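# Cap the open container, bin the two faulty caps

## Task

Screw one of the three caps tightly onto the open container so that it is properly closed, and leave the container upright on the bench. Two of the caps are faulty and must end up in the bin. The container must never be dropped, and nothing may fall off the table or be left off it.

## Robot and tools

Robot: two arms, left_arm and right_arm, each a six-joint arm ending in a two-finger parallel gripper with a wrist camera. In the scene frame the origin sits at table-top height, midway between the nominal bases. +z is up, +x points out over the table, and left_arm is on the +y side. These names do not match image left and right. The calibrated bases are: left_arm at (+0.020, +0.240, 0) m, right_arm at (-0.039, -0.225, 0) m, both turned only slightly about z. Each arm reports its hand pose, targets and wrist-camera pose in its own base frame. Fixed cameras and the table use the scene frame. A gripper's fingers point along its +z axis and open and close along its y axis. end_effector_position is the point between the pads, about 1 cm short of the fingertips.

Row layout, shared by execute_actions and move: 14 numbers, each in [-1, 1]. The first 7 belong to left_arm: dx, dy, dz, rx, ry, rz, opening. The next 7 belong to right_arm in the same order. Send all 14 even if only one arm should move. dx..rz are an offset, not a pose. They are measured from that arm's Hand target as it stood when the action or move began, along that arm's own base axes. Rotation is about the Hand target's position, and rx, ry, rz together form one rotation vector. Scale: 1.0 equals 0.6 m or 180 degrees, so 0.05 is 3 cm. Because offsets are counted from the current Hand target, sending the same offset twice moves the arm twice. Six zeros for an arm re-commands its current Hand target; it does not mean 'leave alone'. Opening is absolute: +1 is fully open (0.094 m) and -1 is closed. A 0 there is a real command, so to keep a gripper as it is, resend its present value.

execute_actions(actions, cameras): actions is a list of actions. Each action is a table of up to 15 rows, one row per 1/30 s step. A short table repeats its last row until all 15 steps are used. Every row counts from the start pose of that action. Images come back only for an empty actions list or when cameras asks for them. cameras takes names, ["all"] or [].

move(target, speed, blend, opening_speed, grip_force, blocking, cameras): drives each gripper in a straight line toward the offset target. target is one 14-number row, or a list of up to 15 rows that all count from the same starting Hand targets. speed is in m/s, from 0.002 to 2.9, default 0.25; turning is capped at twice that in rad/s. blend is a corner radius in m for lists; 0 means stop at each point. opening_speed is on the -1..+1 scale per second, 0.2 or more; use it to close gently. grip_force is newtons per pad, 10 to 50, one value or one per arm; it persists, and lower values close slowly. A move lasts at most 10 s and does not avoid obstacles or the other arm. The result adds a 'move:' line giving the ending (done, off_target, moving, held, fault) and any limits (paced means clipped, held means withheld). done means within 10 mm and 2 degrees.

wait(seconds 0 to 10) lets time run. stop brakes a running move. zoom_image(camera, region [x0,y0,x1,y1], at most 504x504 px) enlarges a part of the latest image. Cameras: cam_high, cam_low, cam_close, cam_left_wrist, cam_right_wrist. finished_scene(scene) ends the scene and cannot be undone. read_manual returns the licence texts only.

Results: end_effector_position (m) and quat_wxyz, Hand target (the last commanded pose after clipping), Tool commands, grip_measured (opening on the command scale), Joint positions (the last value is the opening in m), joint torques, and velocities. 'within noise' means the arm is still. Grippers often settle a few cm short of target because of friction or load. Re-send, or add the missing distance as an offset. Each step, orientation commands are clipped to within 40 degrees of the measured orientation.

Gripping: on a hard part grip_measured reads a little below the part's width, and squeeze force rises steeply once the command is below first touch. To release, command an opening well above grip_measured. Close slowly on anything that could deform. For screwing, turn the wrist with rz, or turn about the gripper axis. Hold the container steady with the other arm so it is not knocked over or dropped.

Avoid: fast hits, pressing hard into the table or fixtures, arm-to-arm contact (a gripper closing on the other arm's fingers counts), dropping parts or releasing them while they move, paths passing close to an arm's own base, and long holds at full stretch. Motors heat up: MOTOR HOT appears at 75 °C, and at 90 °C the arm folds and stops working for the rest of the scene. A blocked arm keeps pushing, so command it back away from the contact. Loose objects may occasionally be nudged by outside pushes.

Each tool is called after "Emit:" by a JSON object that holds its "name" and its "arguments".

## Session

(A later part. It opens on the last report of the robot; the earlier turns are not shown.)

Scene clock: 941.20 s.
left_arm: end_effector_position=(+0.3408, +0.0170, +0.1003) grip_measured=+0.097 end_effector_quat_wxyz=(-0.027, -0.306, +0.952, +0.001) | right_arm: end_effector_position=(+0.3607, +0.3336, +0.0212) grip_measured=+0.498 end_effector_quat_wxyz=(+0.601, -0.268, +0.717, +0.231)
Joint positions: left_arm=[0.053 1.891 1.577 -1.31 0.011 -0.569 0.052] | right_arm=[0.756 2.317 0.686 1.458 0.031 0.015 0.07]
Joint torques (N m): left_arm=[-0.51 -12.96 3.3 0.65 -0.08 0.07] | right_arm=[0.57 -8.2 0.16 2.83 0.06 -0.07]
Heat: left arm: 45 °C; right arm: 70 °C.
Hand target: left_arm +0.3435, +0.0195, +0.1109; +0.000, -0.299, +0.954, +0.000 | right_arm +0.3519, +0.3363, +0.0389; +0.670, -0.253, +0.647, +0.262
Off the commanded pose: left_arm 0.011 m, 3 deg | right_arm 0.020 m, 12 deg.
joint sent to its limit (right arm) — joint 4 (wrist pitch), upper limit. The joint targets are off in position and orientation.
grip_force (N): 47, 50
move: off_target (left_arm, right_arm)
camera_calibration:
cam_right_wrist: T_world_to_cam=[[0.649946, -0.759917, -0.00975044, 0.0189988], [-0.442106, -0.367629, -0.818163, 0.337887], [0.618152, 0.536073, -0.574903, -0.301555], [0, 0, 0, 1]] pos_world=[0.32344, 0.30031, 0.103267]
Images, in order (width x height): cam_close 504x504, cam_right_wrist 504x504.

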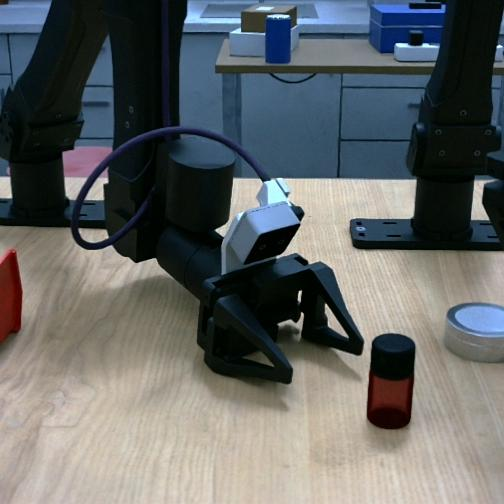

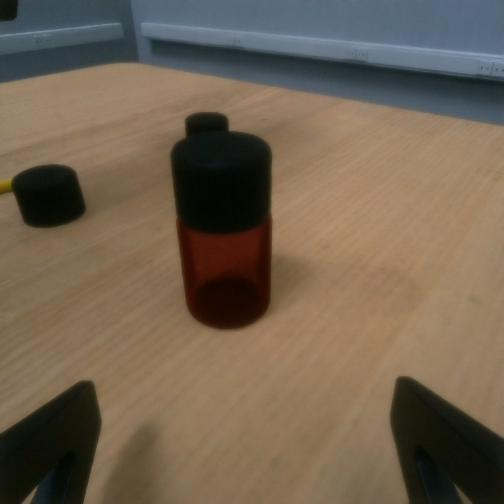

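Emit:
{"name": "move", "arguments": {"target": [[0,0,0,0,0,0,0.1,-0.0213,-0.0107,0.25,0,0,0,0.5],[0,0,0,0,0,0,0.1,-0.0451,-0.7029,0.332,-0.0512,0.0758,-0.0961,0.5]], "speed": [0.2,0.35], "blend": [0.03,0]}}

Emit:
{"name": "move", "arguments": {"target": [[0,0,0,0,0,0,0.1,-0.283,-0.32,0.03,0,0,-0.25,0.5]], "speed": 0.35, "cameras": ["cam_high","cam_low","cam_close","cam_left_wrist"]}}

Scene clock: 945.50 s.
left_arm: end_effector_position=(+0.3408, +0.0170, +0.1003) grip_measured=+0.097 end_effector_quat_wxyz=(-0.027, -0.306, +0.952, +0.001) | right_arm: end_effector_position=(+0.3236, -0.0917, +0.2270) grip_measured=+0.498 end_effector_quat_wxyz=(+0.598, -0.156, +0.777, +0.123)
Joint positions: left_arm=[0.053 1.891 1.577 -1.31 0.011 -0.569 0.052] | right_arm=[-0.78 1.197 0.752 -0.162 -1.108 -0.551 0.07]
Joint torques (N m): left_arm=[-0.47 -12.97 3.33 0.64 -0.08 0.07] | right_arm=[0.25 -2.58 11.52 0.9 -0.43 -0.2]
Heat: left arm: 46 °C; right arm: 68 °C.
Hand target: left_arm +0.3435, +0.0195, +0.1109; +0.000, -0.299, +0.954, +0.000 | right_arm +0.3248, -0.0855, +0.2381; +0.598, -0.173, +0.771, +0.134
Off the commanded pose: left_arm 0.011 m, 3 deg | right_arm 0.013 m, 2 deg.
grip_force (N): 47, 50
move: off_target (left_arm, right_arm)

Scene clock: 947.33 s.
left_arm: end_effector_position=(+0.3408, +0.0170, +0.1003) grip_measured=+0.097 end_effector_quat_wxyz=(-0.027, -0.306, +0.952, +0.001) | right_arm: end_effector_position=(+0.1534, -0.2798, +0.2428) grip_measured=+0.498 end_effector_quat_wxyz=(+0.597, +0.149, +0.781, -0.109)
Joint positions: left_arm=[0.053 1.891 1.577 -1.31 0.011 -0.569 0.052] | right_arm=[-1.616 1.151 0.817 -0.372 -1.154 -0.655 0.07]
Joint torques (N m): left_arm=[-0.47 -12.97 3.3 0.64 -0.09 0.08] | right_arm=[-0.76 -2.39 11.45 0.91 -0.54 -0.12]
Heat: left arm: 46 °C; right arm: 67 °C.
Hand target: left_arm +0.3435, +0.0195, +0.1109; +0.000, -0.299, +0.954, +0.000 | right_arm +0.1550, -0.2775, +0.2561; +0.604, +0.136, +0.779, -0.105
Off the commanded pose: left_arm 0.011 m, 3 deg | right_arm 0.014 m, 2 deg.
grip_force (N): 47, 50
move: off_target (left_arm, right_arm)
camera_calibration:
cam_left_wrist: T_world_to_cam=[[0.592152, -0.805484, -0.0234697, -0.185606], [-0.701609, -0.529676, 0.476643, 0.236236], [-0.39636, -0.265779, -0.878783, 0.312046], [0, 0, 0, 1]] pos_world=[0.399335, 0.0585608, 0.157264]
Images, in order (width x height): cam_high 504x504, cam_low 504x504, cam_close 504x504, cam_left_wrist 504x504.

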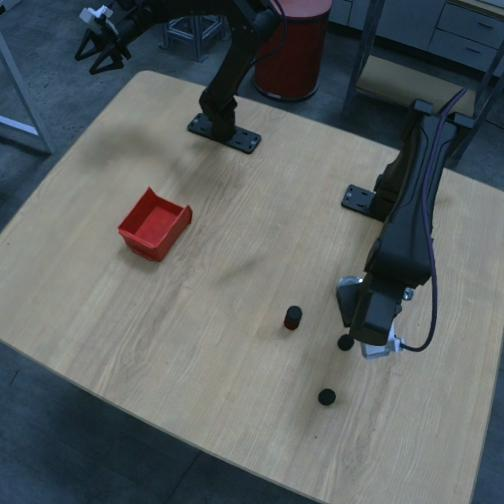

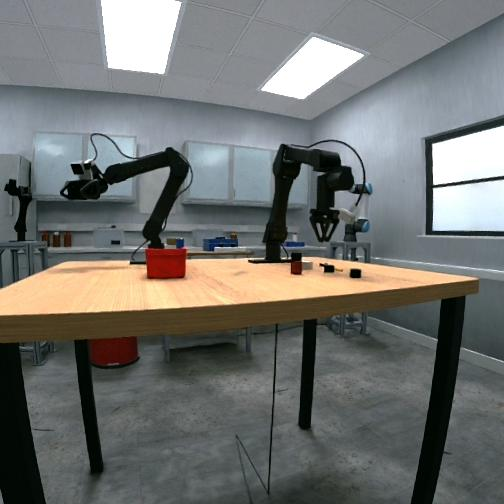

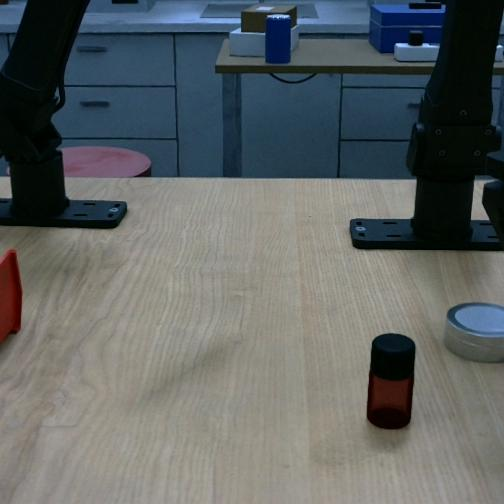

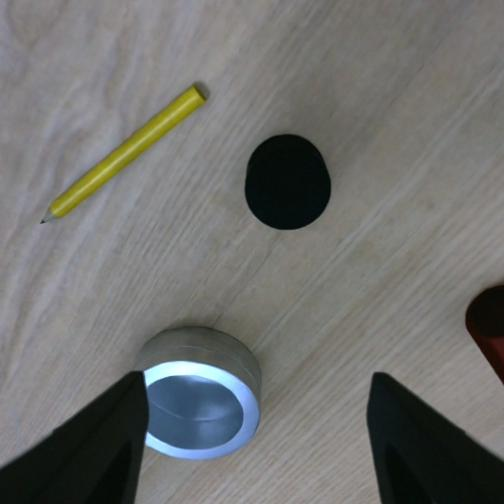

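Emit:
{"name": "zoom_image", "arguments": {"camera": "cam_high", "region": [105, 175, 205, 275]}}

Scaled by 5.040.

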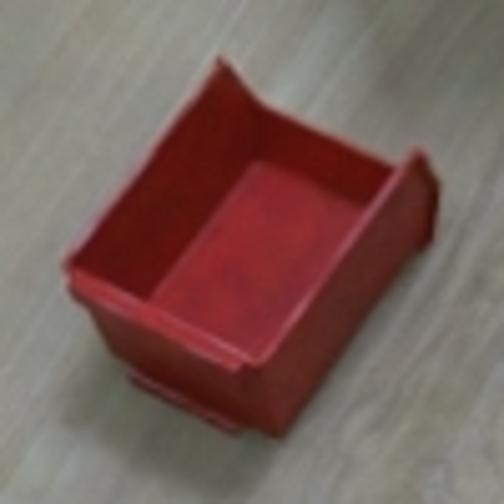

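Emit:
{"name": "move", "arguments": {"target": [[0.0383,0.0183,-0.1,0,0,0,0.1,0,0,0,0,0,0,0.5]], "speed": 0.2, "grip_force": [45,45], "cameras": ["cam_left_wrist"]}}

Scene clock: 950.90 s.
left_arm: end_effector_position=(+0.3629, +0.0254, +0.0555) grip_measured=+0.097 end_effector_quat_wxyz=(-0.007, -0.302, +0.953, -0.004) | right_arm: end_effector_position=(+0.1534, -0.2798, +0.2428) grip_measured=+0.498 end_effector_quat_wxyz=(+0.597, +0.149, +0.781, -0.109)
Joint positions: left_arm=[0.073 1.963 1.497 -1.116 0.011 -0.541 0.052] | right_arm=[-1.616 1.151 0.817 -0.372 -1.154 -0.655 0.07]
Joint torques (N m): left_arm=[0.59 -9.39 3.66 0.76 -0.09 0.06] | right_arm=[-0.59 -2.36 11.51 0.9 -0.54 -0.14]
Heat: left arm: 46 °C; right arm: 66 °C.
Hand target: left_arm +0.3665, +0.0305, +0.0509; +0.000, -0.299, +0.954, +0.000 | right_arm +0.1550, -0.2775, +0.2561; +0.604, +0.136, +0.779, -0.105
Off the commanded pose: left_arm 0.008 m, 1 deg | right_arm 0.014 m, 2 deg.
grip_force (N): 45, 45
move: off_target (right_arm)
camera_calibration:
cam_left_wrist: T_world_to_cam=[[0.586436, -0.809996, -0.000294375, -0.192083], [-0.724913, -0.524998, 0.445957, 0.287557], [-0.361378, -0.261312, -0.895054, 0.271704], [0, 0, 0, 1]] pos_world=[0.419287, 0.0663798, 0.114895]
Images, in order (width x height): cam_left_wrist 504x504.

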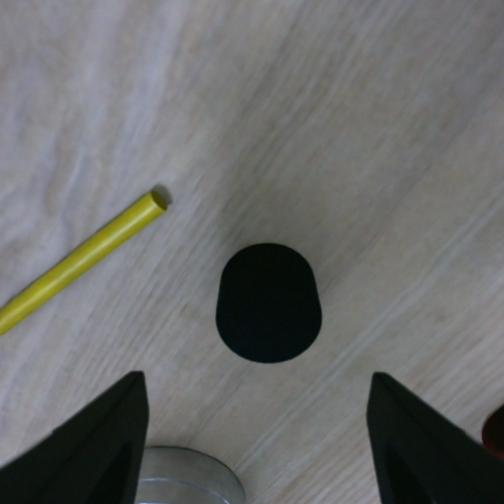

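Emit:
{"name": "move", "arguments": {"target": [[0.002,-0.003,-0.0733,0,0,0,0.1,0,0,0,0,0,0,0.5]], "speed": 0.12, "cameras": ["cam_left_wrist"]}}

Scene clock: 952.40 s.
left_arm: end_effector_position=(+0.3648, +0.0239, +0.0130) grip_measured=+0.097 end_effector_quat_wxyz=(-0.005, -0.300, +0.954, -0.005) | right_arm: end_effector_position=(+0.1534, -0.2798, +0.2428) grip_measured=+0.498 end_effector_quat_wxyz=(+0.597, +0.149, +0.781, -0.109)
Joint positions: left_arm=[0.068 2.016 1.396 -0.96 0.011 -0.541 0.052] | right_arm=[-1.616 1.151 0.817 -0.372 -1.154 -0.655 0.07]
Joint torques (N m): left_arm=[0.05 -9.37 3.38 0.77 -0.09 0.03] | right_arm=[-0.51 -2.44 11.52 0.88 -0.53 -0.13]
Heat: left arm: 46 °C; right arm: 65 °C.
Hand target: left_arm +0.3677, +0.0287, +0.0069; +0.000, -0.299, +0.954, +0.000 | right_arm +0.1550, -0.2775, +0.2561; +0.604, +0.136, +0.779, -0.105
Off the commanded pose: left_arm 0.008 m, 1 deg | right_arm 0.014 m, 2 deg.
grip_force (N): 45, 45
move: off_target (right_arm)
camera_calibration:
cam_left_wrist: T_world_to_cam=[[0.582698, -0.812687, 0.00131928, -0.193034], [-0.7287, -0.52176, 0.443579, 0.308423], [-0.359803, -0.259434, -0.896234, 0.233361], [0, 0, 0, 1]] pos_world=[0.421193, 0.0645877, 0.0725905]
Images, in order (width x height): cam_left_wrist 504x504.

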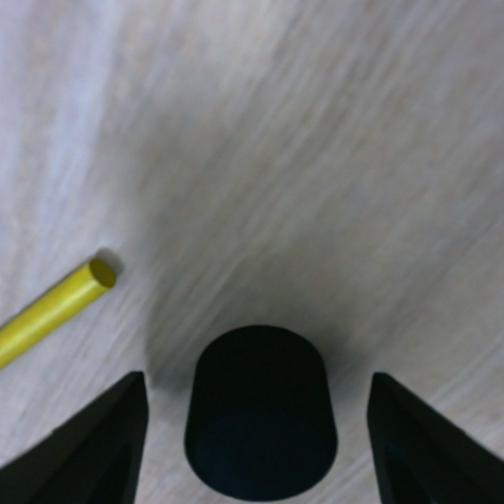

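Emit:
{"name": "move", "arguments": {"target": [[0,0,0,0,0,0,-0.45,0,0,0,0,0,0,0.5]], "speed": 0.1, "opening_speed": 0.7}}

Emit:
{"name": "move", "arguments": {"target": [[-0.02,0,0.2,0,0,0,-0.45,0,0,0,0,0,0,0.5]], "speed": 0.2, "cameras": ["cam_left_wrist","cam_close"]}}

Scene clock: 953.87 s.
left_arm: end_effector_position=(+0.3648, +0.0239, +0.0130) grip_measured=-0.352 end_effector_quat_wxyz=(-0.005, -0.300, +0.954, -0.005) | right_arm: end_effector_position=(+0.1534, -0.2798, +0.2428) grip_measured=+0.498 end_effector_quat_wxyz=(+0.597, +0.149, +0.781, -0.109)
Joint positions: left_arm=[0.068 2.016 1.396 -0.96 0.011 -0.541 0.03] | right_arm=[-1.616 1.151 0.817 -0.372 -1.154 -0.655 0.07]
Joint torques (N m): left_arm=[0.12 -9.37 3.43 0.77 -0.09 0.03] | right_arm=[-0.72 -2.48 11.48 0.94 -0.58 -0.14]
Heat: left arm: 46 °C; right arm: 65 °C.
Hand target: left_arm +0.3677, +0.0287, +0.0069; +0.000, -0.299, +0.954, +0.000 | right_arm +0.1550, -0.2775, +0.2561; +0.604, +0.136, +0.779, -0.105
Off the commanded pose: left_arm 0.008 m, 1 deg | right_arm 0.014 m, 2 deg.
grip_force (N): 45, 45
move: off_target (right_arm)

Scene clock: 955.70 s.
left_arm: end_effector_position=(+0.3523, +0.0230, +0.1115) grip_measured=-0.353 end_effector_quat_wxyz=(-0.020, -0.300, +0.954, -0.001) | right_arm: end_effector_position=(+0.1534, -0.2798, +0.2428) grip_measured=+0.498 end_effector_quat_wxyz=(+0.597, +0.149, +0.781, -0.109)
Joint positions: left_arm=[0.068 1.92 1.662 -1.349 0.011 -0.541 0.03] | right_arm=[-1.616 1.151 0.817 -0.372 -1.154 -0.655 0.07]
Joint torques (N m): left_arm=[0.31 -11.54 6.46 0.33 -0.08 0.04] | right_arm=[-0.7 -2.3 11.41 0.86 -0.53 -0.12]
Heat: left arm: 46 °C; right arm: 64 °C.
Hand target: left_arm +0.3557, +0.0287, +0.1269; +0.000, -0.299, +0.954, +0.000 | right_arm +0.1550, -0.2775, +0.2561; +0.604, +0.136, +0.779, -0.105
Off the commanded pose: left_arm 0.017 m, 2 deg | right_arm 0.014 m, 2 deg.
grip_force (N): 45, 45
move: off_target (left_arm, right_arm)
camera_calibration:
cam_left_wrist: T_world_to_cam=[[0.582507, -0.812706, -0.0139839, -0.184765], [-0.715481, -0.520833, 0.465639, 0.248039], [-0.385711, -0.261233, -0.884864, 0.324817], [0, 0, 0, 1]] pos_world=[0.41038, 0.0638799, 0.169339]
Images, in order (width x height): cam_close 504x504, cam_left_wrist 504x504.

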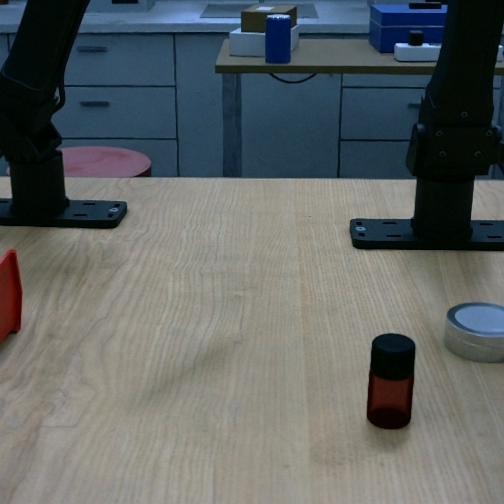

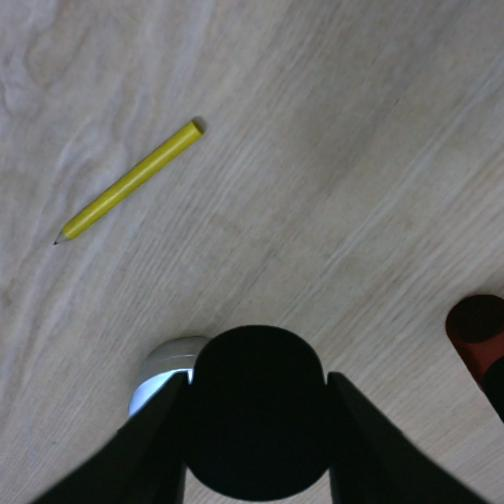

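Emit:
{"name": "move", "arguments": {"target": [[-0.04,0,0.122,0,0,0,-0.45,0,0,0,0,0,0,0.5],[-0.159,-0.415,0.155,0,0,-0.51,-0.45,0,0,0,0,0,0,0.5],[-0.158,-0.6995,0.122,0,0,-0.51,-0.45,0,0,0,0,0,0,0.5]], "speed": [0.25,0.45,0.35], "blend": [0.03,0.08,0], "cameras": ["cam_left_wrist","cam_high","cam_low"]}}

Scene clock: 960.73 s.
left_arm: end_effector_position=(+0.2521, -0.3931, +0.1955) grip_measured=-0.353 end_effector_quat_wxyz=(+0.100, +0.487, +0.866, -0.058) | right_arm: end_effector_position=(+0.1534, -0.2798, +0.2428) grip_measured=+0.498 end_effector_quat_wxyz=(+0.597, +0.149, +0.781, -0.109)
Joint positions: left_arm=[-0.999 2.244 2.475 -1.569 0.008 0.025 0.03] | right_arm=[-1.616 1.151 0.817 -0.372 -1.154 -0.655 0.07]
Joint torques (N m): left_arm=[0.79 -11.54 6.54 0.82 -0.08 -0.12] | right_arm=[-0.58 -2.39 11.49 0.84 -0.56 -0.15]
Heat: left arm: 46 °C; right arm: 63 °C.
Hand target: left_arm +0.2609, -0.3910, +0.2001; +0.000, +0.477, +0.879, +0.000 | right_arm +0.1550, -0.2775, +0.2561; +0.604, +0.136, +0.779, -0.105
Off the commanded pose: left_arm 0.010 m, 13 deg | right_arm 0.014 m, 2 deg.
joint sent to its limit (left arm) — joint 4 (wrist pitch), lower limit. The joint targets are off in position and orientation.
grip_force (N): 45, 45
move: off_target (left_arm, right_arm)
camera_calibration:
cam_left_wrist: T_world_to_cam=[[-0.848053, -0.529909, 0.00148692, 0.00537875], [-0.517564, 0.828893, 0.212282, 0.45072], [-0.113722, 0.179257, -0.977207, 0.374446], [0, 0, 0, 1]] pos_world=[0.280421, -0.43787, 0.270224]
Images, in order (width x height): cam_high 504x504, cam_low 504x504, cam_left_wrist 504x504.

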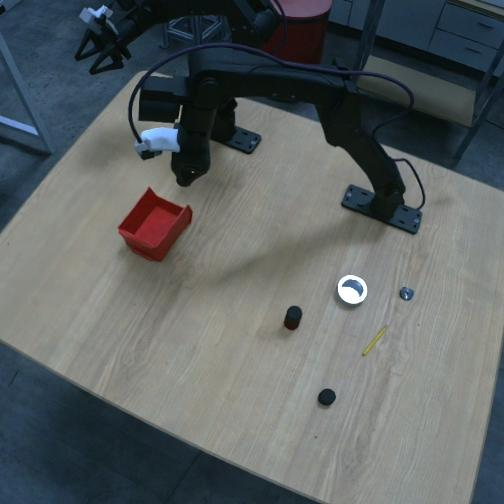

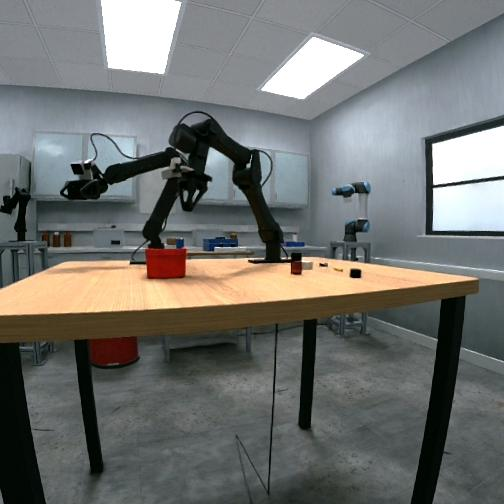

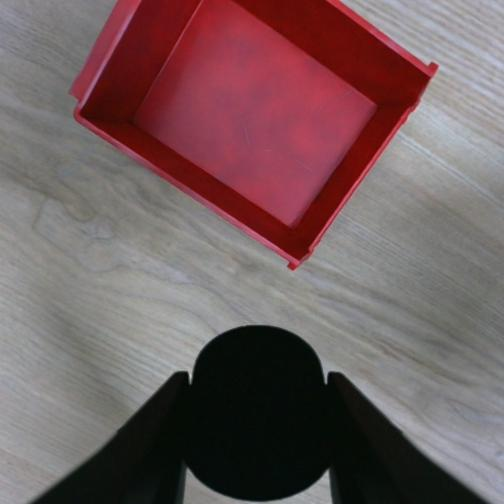

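Emit:
{"name": "move", "arguments": {"target": [[0.0468,-0.0908,-0.1,-0.1398,-0.0908,0,-0.45,0,0,0,0,0,0,0.5]], "speed": 0.25, "cameras": ["cam_left_wrist","cam_high","cam_low"]}}

Scene clock: 963.07 s.
left_arm: end_effector_position=(+0.2828, -0.4412, +0.1148) grip_measured=-0.353 end_effector_quat_wxyz=(+0.190, +0.473, +0.853, -0.108) | right_arm: end_effector_position=(+0.1534, -0.2798, +0.2428) grip_measured=+0.498 end_effector_quat_wxyz=(+0.597, +0.149, +0.781, -0.109)
Joint positions: left_arm=[-0.999 2.152 1.921 -0.898 0.01 0.011 0.03] | right_arm=[-1.616 1.151 0.817 -0.372 -1.154 -0.655 0.07]
Joint torques (N m): left_arm=[-0.36 -17.01 3.84 1.66 -0.09 -0.12] | right_arm=[-0.68 -2.4 11.14 0.91 -0.53 -0.15]
Heat: left arm: 46 °C; right arm: 63 °C.
Hand target: left_arm +0.2890, -0.4455, +0.1401; +0.227, +0.461, +0.849, -0.123 | right_arm +0.1550, -0.2775, +0.2561; +0.604, +0.136, +0.779, -0.105
Off the commanded pose: left_arm 0.026 m, 5 deg | right_arm 0.014 m, 2 deg.
grip_force (N): 45, 45
move: off_target (left_arm, right_arm)
camera_calibration:
cam_left_wrist: T_world_to_cam=[[-0.841741, -0.539849, 0.00601293, -0.000674339], [-0.539824, 0.841761, 0.00534795, 0.559345], [-0.00794854, 0.00125566, -0.999968, 0.201909], [0, 0, 0, 1]] pos_world=[0.302985, -0.471452, 0.198915]
Images, in order (width x height): cam_high 504x504, cam_low 504x504, cam_left_wrist 504x504.

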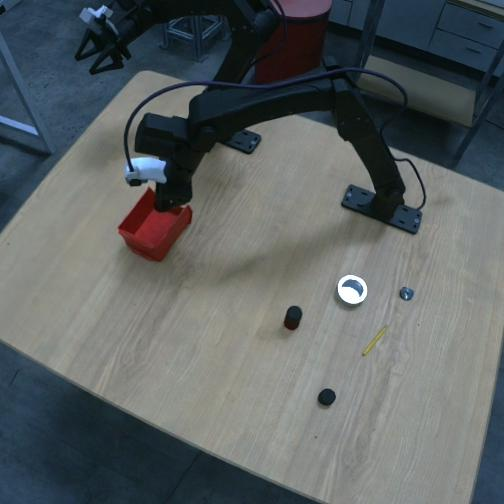

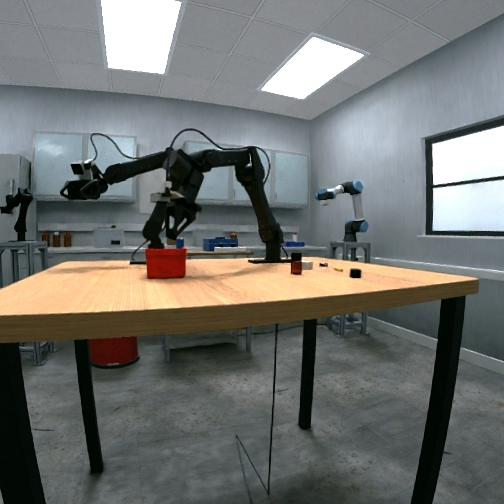

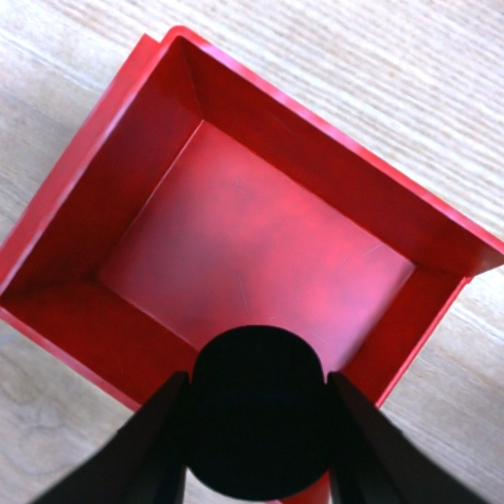

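Emit:
{"name": "move", "arguments": {"target": [[0.0083,-0.0125,-0.0917,0,0,0,-0.45,0,0,0,0,0,0,0.5]], "speed": 0.12, "cameras": ["cam_left_wrist","cam_high"]}}

Scene clock: 964.60 s.
left_arm: end_effector_position=(+0.2876, -0.4487, +0.0860) grip_measured=-0.353 end_effector_quat_wxyz=(+0.212, +0.471, +0.848, -0.120) | right_arm: end_effector_position=(+0.1534, -0.2798, +0.2428) grip_measured=+0.498 end_effector_quat_wxyz=(+0.597, +0.149, +0.781, -0.109)
Joint positions: left_arm=[-0.999 2.151 1.781 -0.71 0.01 0.011 0.03] | right_arm=[-1.616 1.151 0.817 -0.372 -1.154 -0.655 0.07]
Joint torques (N m): left_arm=[-0.31 -12.62 3.89 1.76 -0.08 -0.11] | right_arm=[-0.62 -2.36 11.37 0.89 -0.53 -0.12]
Heat: left arm: 46 °C; right arm: 62 °C.
Hand target: left_arm +0.2940, -0.4530, +0.0851; +0.227, +0.461, +0.849, -0.123 | right_arm +0.1550, -0.2775, +0.2561; +0.604, +0.136, +0.779, -0.105
Off the commanded pose: left_arm 0.008 m, 2 deg | right_arm 0.014 m, 2 deg.
grip_force (N): 45, 45
move: off_target (right_arm)
camera_calibration:
cam_left_wrist: T_world_to_cam=[[-0.841898, -0.539604, 0.00596979, -0.000401011], [-0.53929, 0.840908, -0.0451645, 0.572178], [0.0193509, -0.0412434, -0.998962, 0.146124], [0, 0, 0, 1]] pos_world=[0.305404, -0.475338, 0.171817]
Images, in order (width x height): cam_high 504x504, cam_left_wrist 504x504.

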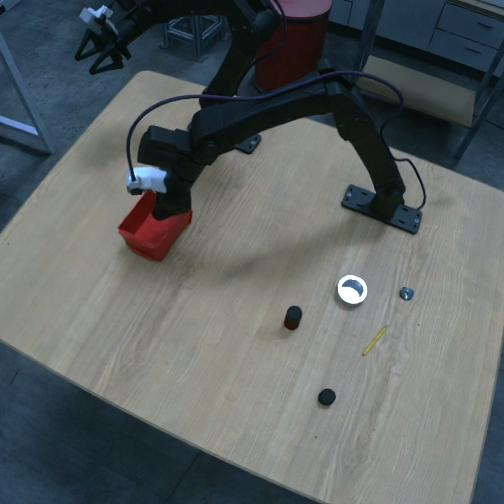

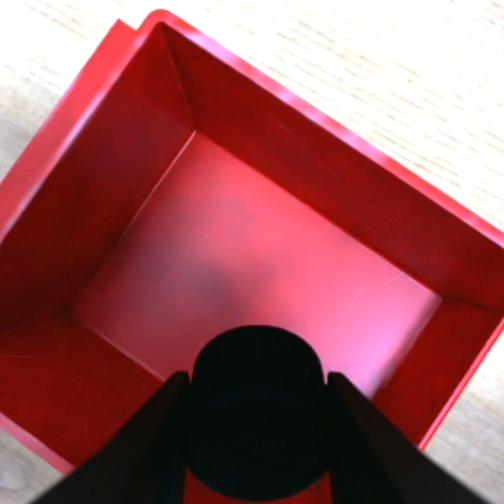

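Emit:
{"name": "move", "arguments": {"target": [[0.0067,-0.0133,-0.03,0,0,0,-0.45,0,0,0,0,0,0,0.5],[0.0067,-0.0133,-0.0867,0,0,0,-0.45,0,0,0,0,0,0,0.5]], "speed": 0.1, "blend": [0.005,0], "cameras": ["cam_left_wrist","cam_high"]}}

Scene clock: 966.30 s.
left_arm: end_effector_position=(+0.2935, -0.4579, +0.0427) grip_measured=-0.353 end_effector_quat_wxyz=(+0.220, +0.469, +0.846, -0.124) | right_arm: end_effector_position=(+0.1534, -0.2798, +0.2428) grip_measured=+0.498 end_effector_quat_wxyz=(+0.597, +0.149, +0.781, -0.109)
Joint positions: left_arm=[-0.999 2.215 1.7 -0.544 0.01 0.01 0.03] | right_arm=[-1.616 1.151 0.817 -0.372 -1.154 -0.655 0.07]
Joint torques (N m): left_arm=[-0.5 -11.63 3.89 1.73 -0.11 -0.11] | right_arm=[-0.69 -2.4 11.33 0.9 -0.56 -0.13]
Heat: left arm: 46 °C; right arm: 62 °C.
Hand target: left_arm +0.2980, -0.4610, +0.0331; +0.227, +0.461, +0.849, -0.123 | right_arm +0.1550, -0.2775, +0.2561; +0.604, +0.136, +0.779, -0.105
Off the commanded pose: left_arm 0.011 m, 1 deg | right_arm 0.014 m, 2 deg.
grip_force (N): 45, 45
move: off_target (left_arm, right_arm)
camera_calibration:
cam_left_wrist: T_world_to_cam=[[-0.841259, -0.54059, 0.0066932, -0.000778407], [-0.539823, 0.83926, -0.0650674, 0.581501], [0.0295575, -0.0583517, -0.997858, 0.0914747], [0, 0, 0, 1]] pos_world=[0.310549, -0.483114, 0.129121]
Images, in order (width x height): cam_high 504x504, cam_left_wrist 504x504.

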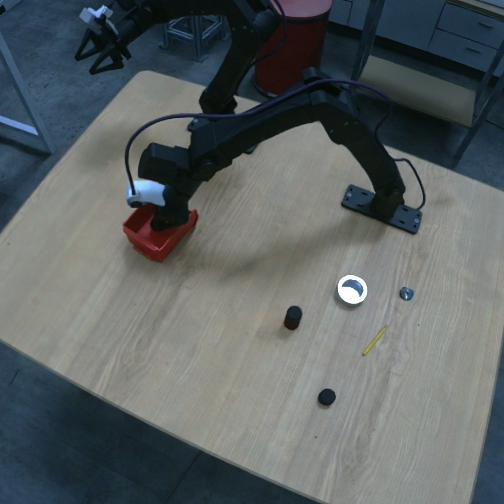

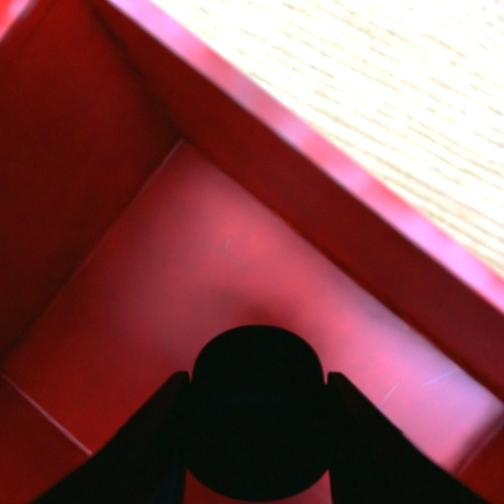

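Emit:
{"name": "zoom_image", "arguments": {"camera": "cam_high", "region": [105, 175, 205, 275]}}

Scaled by 5.040.

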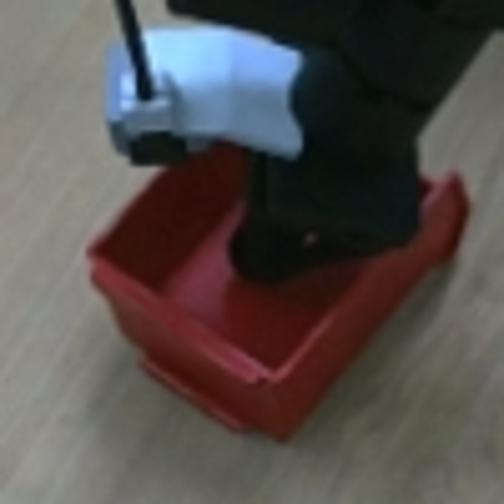

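Emit:
{"name": "move", "arguments": {"target": [[0,0,0.04,0,0,0,-0.45,0,0,0,0,0,0,0.5],[0.012,-0.0185,0.04,0,0,0,-0.45,0,0,0,0,0,0,0.5],[0.012,-0.0185,0.0083,0,0,0,-0.45,0,0,0,0,0,0,0.5]], "speed": [0.06,0.08,0.06], "cameras": ["cam_left_wrist","cam_high"]}}

Emit:
{"name": "zoom_image", "arguments": {"camera": "cam_high", "region": [105, 175, 205, 275]}}

Scene clock: 970.03 s.
left_arm: end_effector_position=(+0.3016, -0.4706, +0.0493) grip_measured=-0.353 end_effector_quat_wxyz=(+0.226, +0.468, +0.845, -0.127) | right_arm: end_effector_position=(+0.1534, -0.2798, +0.2428) grip_measured=+0.498 end_effector_quat_wxyz=(+0.597, +0.149, +0.781, -0.109)
Joint positions: left_arm=[-0.999 2.259 1.795 -0.582 0.01 0.01 0.03] | right_arm=[-1.616 1.151 0.817 -0.372 -1.154 -0.655 0.07]
Joint torques (N m): left_arm=[-0.53 -11.92 4.27 1.61 -0.1 -0.11] | right_arm=[-0.61 -2.51 11.43 0.89 -0.57 -0.14]
Heat: left arm: 46 °C; right arm: 61 °C.
Hand target: left_arm +0.3052, -0.4721, +0.0380; +0.227, +0.461, +0.849, -0.123 | right_arm +0.1550, -0.2775, +0.2561; +0.604, +0.136, +0.779, -0.105
Off the commanded pose: left_arm 0.012 m, 1 deg | right_arm 0.014 m, 2 deg.
grip_force (N): 45, 45
move: off_target (left_arm, right_arm)
camera_calibration:
cam_left_wrist: T_world_to_cam=[[-0.841279, -0.540561, 0.00662786, -0.000810875], [-0.539385, 0.838499, -0.0773492, 0.597035], [0.0362545, -0.0686472, -0.996982, 0.0902107], [0, 0, 0, 1]] pos_world=[0.318079, -0.494859, 0.136124]
Images, in order (width x height): cam_high 504x504, cam_left_wrist 504x504.

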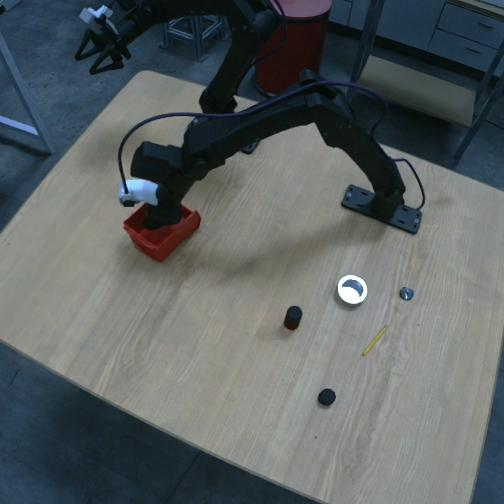

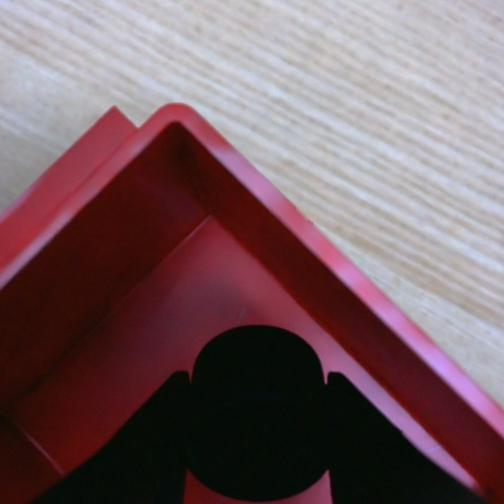

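Scaled by 5.040.

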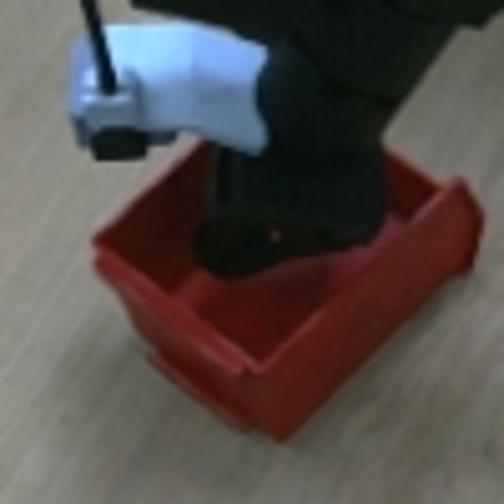

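Emit:
{"name": "move", "arguments": {"target": [[-0.004,0.006,-0.0167,0,0,0,-0.45,0,0,0,0,0,0,0.5]], "speed": 0.04, "cameras": ["cam_left_wrist","cam_high"]}}

Emit:
{"name": "zoom_image", "arguments": {"camera": "cam_high", "region": [105, 175, 205, 275]}}

Scene clock: 971.43 s.
left_arm: end_effector_position=(+0.2976, -0.4643, +0.0358) grip_measured=-0.353 end_effector_quat_wxyz=(+0.216, +0.469, +0.847, -0.122) | right_arm: end_effector_position=(+0.1534, -0.2798, +0.2428) grip_measured=+0.498 end_effector_quat_wxyz=(+0.597, +0.149, +0.781, -0.109)
Joint positions: left_arm=[-0.999 2.259 1.751 -0.559 0.01 0.01 0.03] | right_arm=[-1.616 1.151 0.817 -0.372 -1.154 -0.655 0.07]
Joint torques (N m): left_arm=[-0.54 -12.25 3.77 1.76 -0.1 -0.12] | right_arm=[-0.59 -2.41 11.62 0.87 -0.58 -0.16]
Heat: left arm: 46 °C; right arm: 61 °C.
Hand target: left_arm +0.3028, -0.4685, +0.0280; +0.227, +0.461, +0.849, -0.123 | right_arm +0.1550, -0.2775, +0.2561; +0.604, +0.136, +0.779, -0.105
Off the commanded pose: left_arm 0.010 m, 2 deg | right_arm 0.014 m, 2 deg.
grip_force (N): 45, 45
move: off_target (right_arm)
camera_calibration:
cam_left_wrist: T_world_to_cam=[[-0.841235, -0.540629, 0.00665169, -0.000804094], [-0.540107, 0.839735, -0.0559378, 0.58859], [0.0246559, -0.0506495, -0.998412, 0.0891305], [0, 0, 0, 1]] pos_world=[0.315028, -0.49018, 0.121919]
Images, in order (width x height): cam_high 504x504, cam_left_wrist 504x504.

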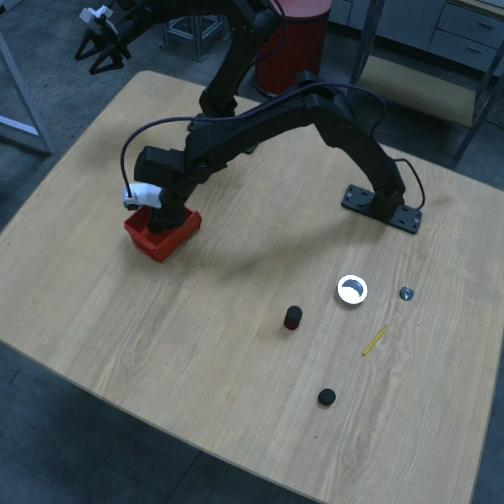

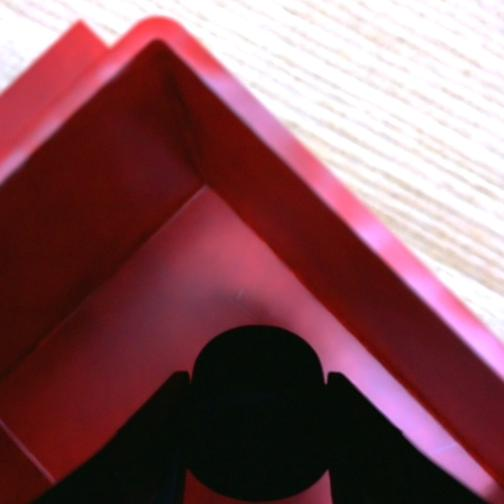

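Scaled by 5.040.

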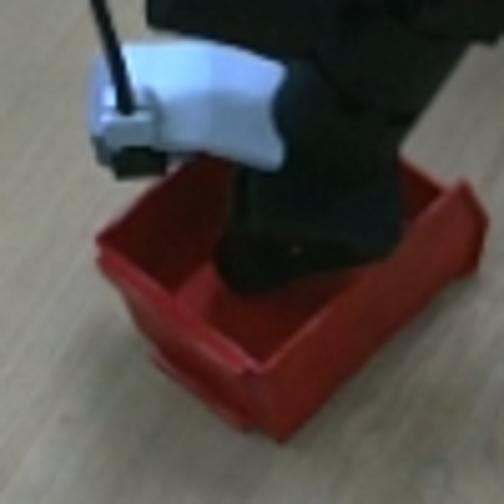

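Emit:
{"name": "move", "arguments": {"target": [[0,0,0,0,0,0,-0.15,0,0,0,0,0,0,0.5]], "speed": 0.04, "opening_speed": 0.5, "cameras": ["cam_left_wrist"]}}

Scene clock: 972.60 s.
left_arm: end_effector_position=(+0.2982, -0.4652, +0.0363) grip_measured=-0.153 end_effector_quat_wxyz=(+0.218, +0.469, +0.847, -0.123) | right_arm: end_effector_position=(+0.1534, -0.2798, +0.2428) grip_measured=+0.498 end_effector_quat_wxyz=(+0.597, +0.149, +0.781, -0.109)
Joint positions: left_arm=[-0.999 2.259 1.751 -0.555 0.01 0.01 0.04] | right_arm=[-1.616 1.151 0.817 -0.372 -1.154 -0.655 0.07]
Joint torques (N m): left_arm=[-0.51 -12.26 3.77 1.75 -0.1 -0.12] | right_arm=[-0.57 -2.44 11.44 0.86 -0.56 -0.12]
Heat: left arm: 46 °C; right arm: 61 °C.
Hand target: left_arm +0.3028, -0.4685, +0.0280; +0.227, +0.461, +0.849, -0.123 | right_arm +0.1550, -0.2775, +0.2561; +0.604, +0.136, +0.779, -0.105
Off the commanded pose: left_arm 0.010 m, 1 deg | right_arm 0.014 m, 2 deg.
grip_force (N): 45, 45
move: off_target (right_arm)
camera_calibration:
cam_left_wrist: T_world_to_cam=[[-0.841239, -0.540623, 0.00665838, -0.000739329], [-0.539982, 0.839494, -0.060572, 0.589696], [0.0271569, -0.0545509, -0.998142, 0.0870575], [0, 0, 0, 1]] pos_world=[0.315439, -0.490697, 0.12262]
Images, in order (width x height): cam_left_wrist 504x504.

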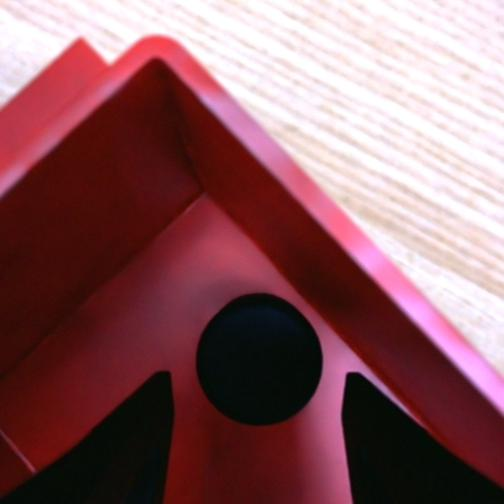

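Emit:
{"name": "move", "arguments": {"target": [[0,0,0.15,0,0,0,-0.15,0,0,0,0,0,0,0.5],[-0.06,0.1,0.28,0.1398,0.0908,0,0.1,0,0,0,0,0,0,0.5]], "speed": [0.12,0.3], "blend": [0.02,0], "cameras": ["cam_high","cam_left_wrist"]}}

Emit:
{"name": "zoom_image", "arguments": {"camera": "cam_high", "region": [105, 175, 205, 275]}}

Scene clock: 976.13 s.
left_arm: end_effector_position=(+0.2690, -0.4199, +0.1832) grip_measured=+0.097 end_effector_quat_wxyz=(+0.120, +0.479, +0.867, -0.070) | right_arm: end_effector_position=(+0.1534, -0.2798, +0.2428) grip_measured=+0.498 end_effector_quat_wxyz=(+0.597, +0.149, +0.781, -0.109)
Joint positions: left_arm=[-0.999 2.365 2.623 -1.55 0.01 0.01 0.052] | right_arm=[-1.616 1.151 0.817 -0.372 -1.154 -0.655 0.07]
Joint torques (N m): left_arm=[-0.08 -16.43 3.14 0.73 -0.09 -0.07] | right_arm=[-0.49 -2.4 11.43 0.86 -0.58 -0.15]
Heat: left arm: 46 °C; right arm: 60 °C.
Hand target: left_arm +0.2668, -0.4085, +0.1960; +0.000, +0.477, +0.879, +0.000 | right_arm +0.1550, -0.2775, +0.2561; +0.604, +0.136, +0.779, -0.105
Off the commanded pose: left_arm 0.017 m, 16 deg | right_arm 0.014 m, 2 deg.
joint sent to its limit (left arm) — joint 4 (wrist pitch), lower limit. The joint targets are off in position and orientation.
grip_force (N): 45, 45
move: off_target (left_arm, right_arm); target 2's new opening was sent with left_arm's hand 0.017 m and 16 deg from that target
camera_calibration:
cam_left_wrist: T_world_to_cam=[[-0.840396, -0.541934, 0.00653482, -0.00252458], [-0.533395, 0.829171, 0.167228, 0.496966], [-0.0960448, 0.137052, -0.985897, 0.348185], [0, 0, 0, 1]] pos_world=[0.296399, -0.461157, 0.260185]
Images, in order (width x height): cam_high 504x504, cam_left_wrist 504x504.

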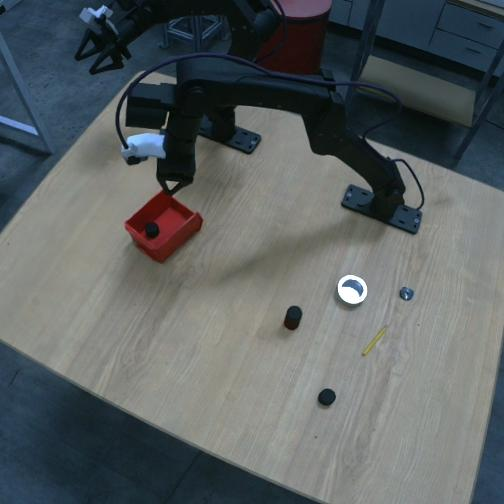

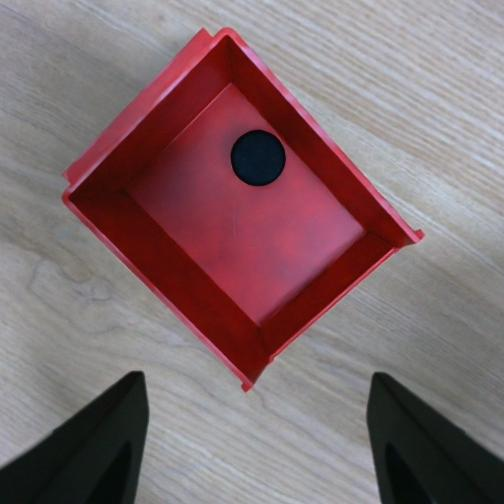

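Scaled by 5.040.

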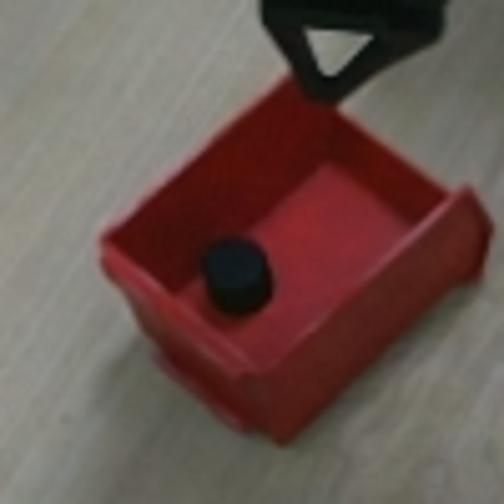

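Emit:
{"name": "move", "arguments": {"target": [[0.005,0.43,0.007,0,0,0.2,0.1,0,0,0,0,0,0,0.5],[0.222,0.7142,-0.1267,0,0,0.3167,0.1,0,0,0,0,0,0,0.5]], "speed": [0.45,0.35], "blend": [0.08,0]}}

Emit:
{"name": "move", "arguments": {"target": [[0.1408,0.0183,-0.1,0,0,0,0.1,0,0,0,0,0,0,0.5]], "speed": 0.2, "cameras": ["cam_left_wrist"]}}

Scene clock: 979.23 s.
left_arm: end_effector_position=(+0.3890, +0.0180, +0.1145) grip_measured=+0.097 end_effector_quat_wxyz=(-0.019, -0.008, +1.000, -0.004) | right_arm: end_effector_position=(+0.1534, -0.2798, +0.2428) grip_measured=+0.498 end_effector_quat_wxyz=(+0.597, +0.149, +0.781, -0.109)
Joint positions: left_arm=[0.047 2.074 1.893 -1.428 0.007 0.031 0.052] | right_arm=[-1.616 1.151 0.817 -0.372 -1.154 -0.655 0.07]
Joint torques (N m): left_arm=[-0.4 -10.43 6.82 0.58 -0.06 0.08] | right_arm=[-0.47 -2.3 11.4 0.9 -0.56 -0.16]
Heat: left arm: 46 °C; right arm: 60 °C.
Hand target: left_arm +0.4000, +0.0201, +0.1200; +0.000, +0.000, +1.000, +0.000 | right_arm +0.1550, -0.2775, +0.2561; +0.604, +0.136, +0.779, -0.105
Off the commanded pose: left_arm 0.012 m, 2 deg | right_arm 0.014 m, 2 deg.
grip_force (N): 45, 45
move: off_target (left_arm, right_arm)

Scene clock: 981.13 s.
left_arm: end_effector_position=(+0.4828, +0.0224, +0.0623) grip_measured=+0.097 end_effector_quat_wxyz=(+0.004, +0.000, +1.000, -0.003) | right_arm: end_effector_position=(+0.1534, -0.2798, +0.2428) grip_measured=+0.498 end_effector_quat_wxyz=(+0.597, +0.149, +0.781, -0.109)
Joint positions: left_arm=[0.047 2.505 2.413 -1.472 0.007 0.047 0.052] | right_arm=[-1.616 1.151 0.817 -0.372 -1.154 -0.655 0.07]
Joint torques (N m): left_arm=[0.83 -12.51 6.93 0.39 -0.06 0.09] | right_arm=[-0.68 -2.19 11.34 0.85 -0.59 -0.14]
Heat: left arm: 46 °C; right arm: 60 °C.
Hand target: left_arm +0.4845, +0.0310, +0.0600; +0.000, +0.000, +1.000, +0.000 | right_arm +0.1550, -0.2775, +0.2561; +0.604, +0.136, +0.779, -0.105
Off the commanded pose: left_arm 0.009 m, 1 deg | right_arm 0.014 m, 2 deg.
grip_force (N): 45, 45
move: off_target (right_arm)
camera_calibration:
cam_left_wrist: T_world_to_cam=[[0.0130313, -0.999912, 0.00261031, 0.0160764], [-0.904981, -0.0106838, 0.425319, 0.446516], [-0.425253, -0.00790474, -0.90504, 0.346178], [0, 0, 0, 1]] pos_world=[0.551093, 0.0235819, 0.123351]
Images, in order (width x height): cam_left_wrist 504x504.

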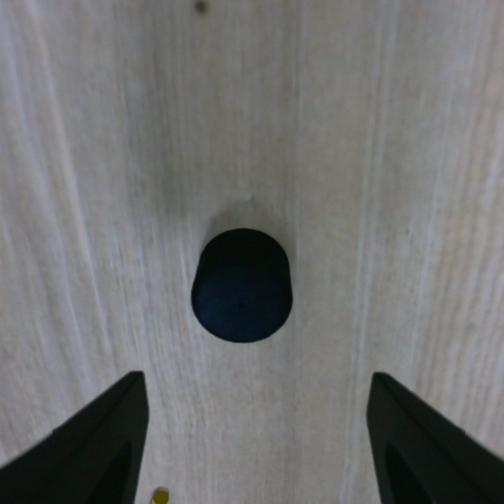

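Emit:
{"name": "move", "arguments": {"target": [[0.005,0.0075,-0.03,0,0,0,0.1,0,0,0,0,0,0,0.5],[0.005,0.0075,-0.083,0,0,0,0.1,0,0,0,0,0,0,0.5]], "speed": 0.12, "blend": [0.005,0], "cameras": ["cam_left_wrist"]}}

Scene clock: 984.10 s.
left_arm: end_effector_position=(+0.4843, +0.0284, +0.0206) grip_measured=+0.097 end_effector_quat_wxyz=(-0.001, -0.002, +1.000, -0.004) | right_arm: end_effector_position=(+0.1534, -0.2798, +0.2428) grip_measured=+0.498 end_effector_quat_wxyz=(+0.597, +0.149, +0.781, -0.109)
Joint positions: left_arm=[0.059 2.514 2.264 -1.323 0.007 0.056 0.052] | right_arm=[-1.616 1.151 0.817 -0.372 -1.154 -0.655 0.07]
Joint torques (N m): left_arm=[0.54 -13.09 3.73 0.77 -0.06 0.07] | right_arm=[-0.54 -2.66 11.63 0.91 -0.53 -0.11]
Heat: left arm: 46 °C; right arm: 59 °C.
Hand target: left_arm +0.4875, +0.0355, +0.0102; +0.000, +0.000, +1.000, +0.000 | right_arm +0.1550, -0.2775, +0.2561; +0.604, +0.136, +0.779, -0.105
Off the commanded pose: left_arm 0.013 m, 0 deg | right_arm 0.014 m, 2 deg.
grip_force (N): 45, 45
move: off_target (left_arm, right_arm)
camera_calibration:
cam_left_wrist: T_world_to_cam=[[0.0160443, -0.999867, 0.00293771, 0.0207559], [-0.901045, -0.0131848, 0.433526, 0.463802], [-0.433429, -0.00960262, -0.901136, 0.313049], [0, 0, 0, 1]] pos_world=[0.553258, 0.0298743, 0.0809688]
Images, in order (width x height): cam_left_wrist 504x504.

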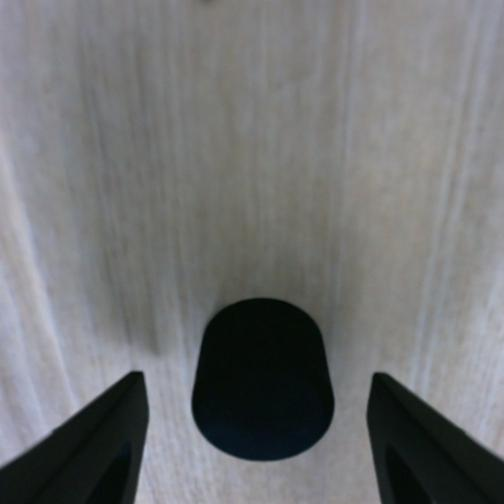

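Emit:
{"name": "move", "arguments": {"target": [[0,0,-0.011,0,0,0,0.1,0,0,0,0,0,0,0.5],[0,0,-0.011,0,0,0,-0.45,0,0,0,0,0,0,0.5]], "speed": 0.08, "opening_speed": 0.7}}

Emit:
{"name": "move", "arguments": {"target": [[-0.05,0,0.22,0,0,0,-0.45,0,0,0,0,0,0,0.5],[-0.27,-0.1,0.3,0,0,0,-0.45,0,0,0,0,0,0,0.5]], "speed": [0.2,0.35], "blend": [0.04,0], "cameras": ["cam_left_wrist"]}}

Scene clock: 986.73 s.
left_arm: end_effector_position=(+0.4862, +0.0285, +0.0164) grip_measured=-0.355 end_effector_quat_wxyz=(+0.003, -0.002, +1.000, -0.003) | right_arm: end_effector_position=(+0.1534, -0.2798, +0.2428) grip_measured=+0.498 end_effector_quat_wxyz=(+0.597, +0.149, +0.781, -0.109)
Joint positions: left_arm=[0.059 2.514 2.248 -1.299 0.007 0.056 0.03] | right_arm=[-1.616 1.151 0.817 -0.372 -1.154 -0.655 0.07]
Joint torques (N m): left_arm=[0.51 -13.01 3.4 0.78 -0.05 0.08] | right_arm=[-0.68 -2.33 11.34 0.86 -0.56 -0.13]
Heat: left arm: 47 °C; right arm: 59 °C.
Hand target: left_arm +0.4875, +0.0355, +0.0036; +0.000, +0.000, +1.000, +0.000 | right_arm +0.1550, -0.2775, +0.2561; +0.604, +0.136, +0.779, -0.105
Off the commanded pose: left_arm 0.015 m, 1 deg | right_arm 0.014 m, 2 deg.
grip_force (N): 45, 45
move: off_target (left_arm, right_arm); target 2's new opening was sent with left_arm's hand 0.015 m and 1 deg from that target

Scene clock: 990.13 s.
left_arm: end_effector_position=(+0.3296, -0.0292, +0.1812) grip_measured=-0.355 end_effector_quat_wxyz=(-0.001, +0.011, +1.000, -0.004) | right_arm: end_effector_position=(+0.1534, -0.2798, +0.2428) grip_measured=+0.498 end_effector_quat_wxyz=(+0.597, +0.149, +0.781, -0.109)
Joint positions: left_arm=[-0.087 1.822 1.812 -1.561 0.008 -0.064 0.03] | right_arm=[-1.616 1.151 0.817 -0.372 -1.154 -0.655 0.07]
Joint torques (N m): left_arm=[0.2 -9.87 3.23 0.49 -0.06 -0.12] | right_arm=[-0.66 -2.28 11.43 0.89 -0.54 -0.1]
Heat: left arm: 47 °C; right arm: 58 °C.
Hand target: left_arm +0.3255, -0.0245, +0.1836; +0.000, +0.000, +1.000, +0.000 | right_arm +0.1550, -0.2775, +0.2561; +0.604, +0.136, +0.779, -0.105
Off the commanded pose: left_arm 0.007 m, 1 deg | right_arm 0.014 m, 2 deg.
grip_force (N): 45, 45
move: off_target (right_arm)
camera_calibration:
cam_left_wrist: T_world_to_cam=[[-0.00991997, -0.999941, 0.00434478, -0.0265749], [-0.901331, 0.0108231, 0.432997, 0.25495], [-0.433018, 0.000379231, -0.901385, 0.390338], [0, 0, 0, 1]] pos_world=[0.398555, -0.0294807, 0.241568]
Images, in order (width x height): cam_left_wrist 504x504.

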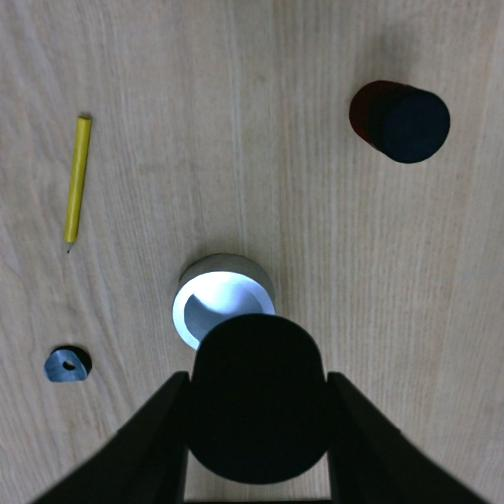

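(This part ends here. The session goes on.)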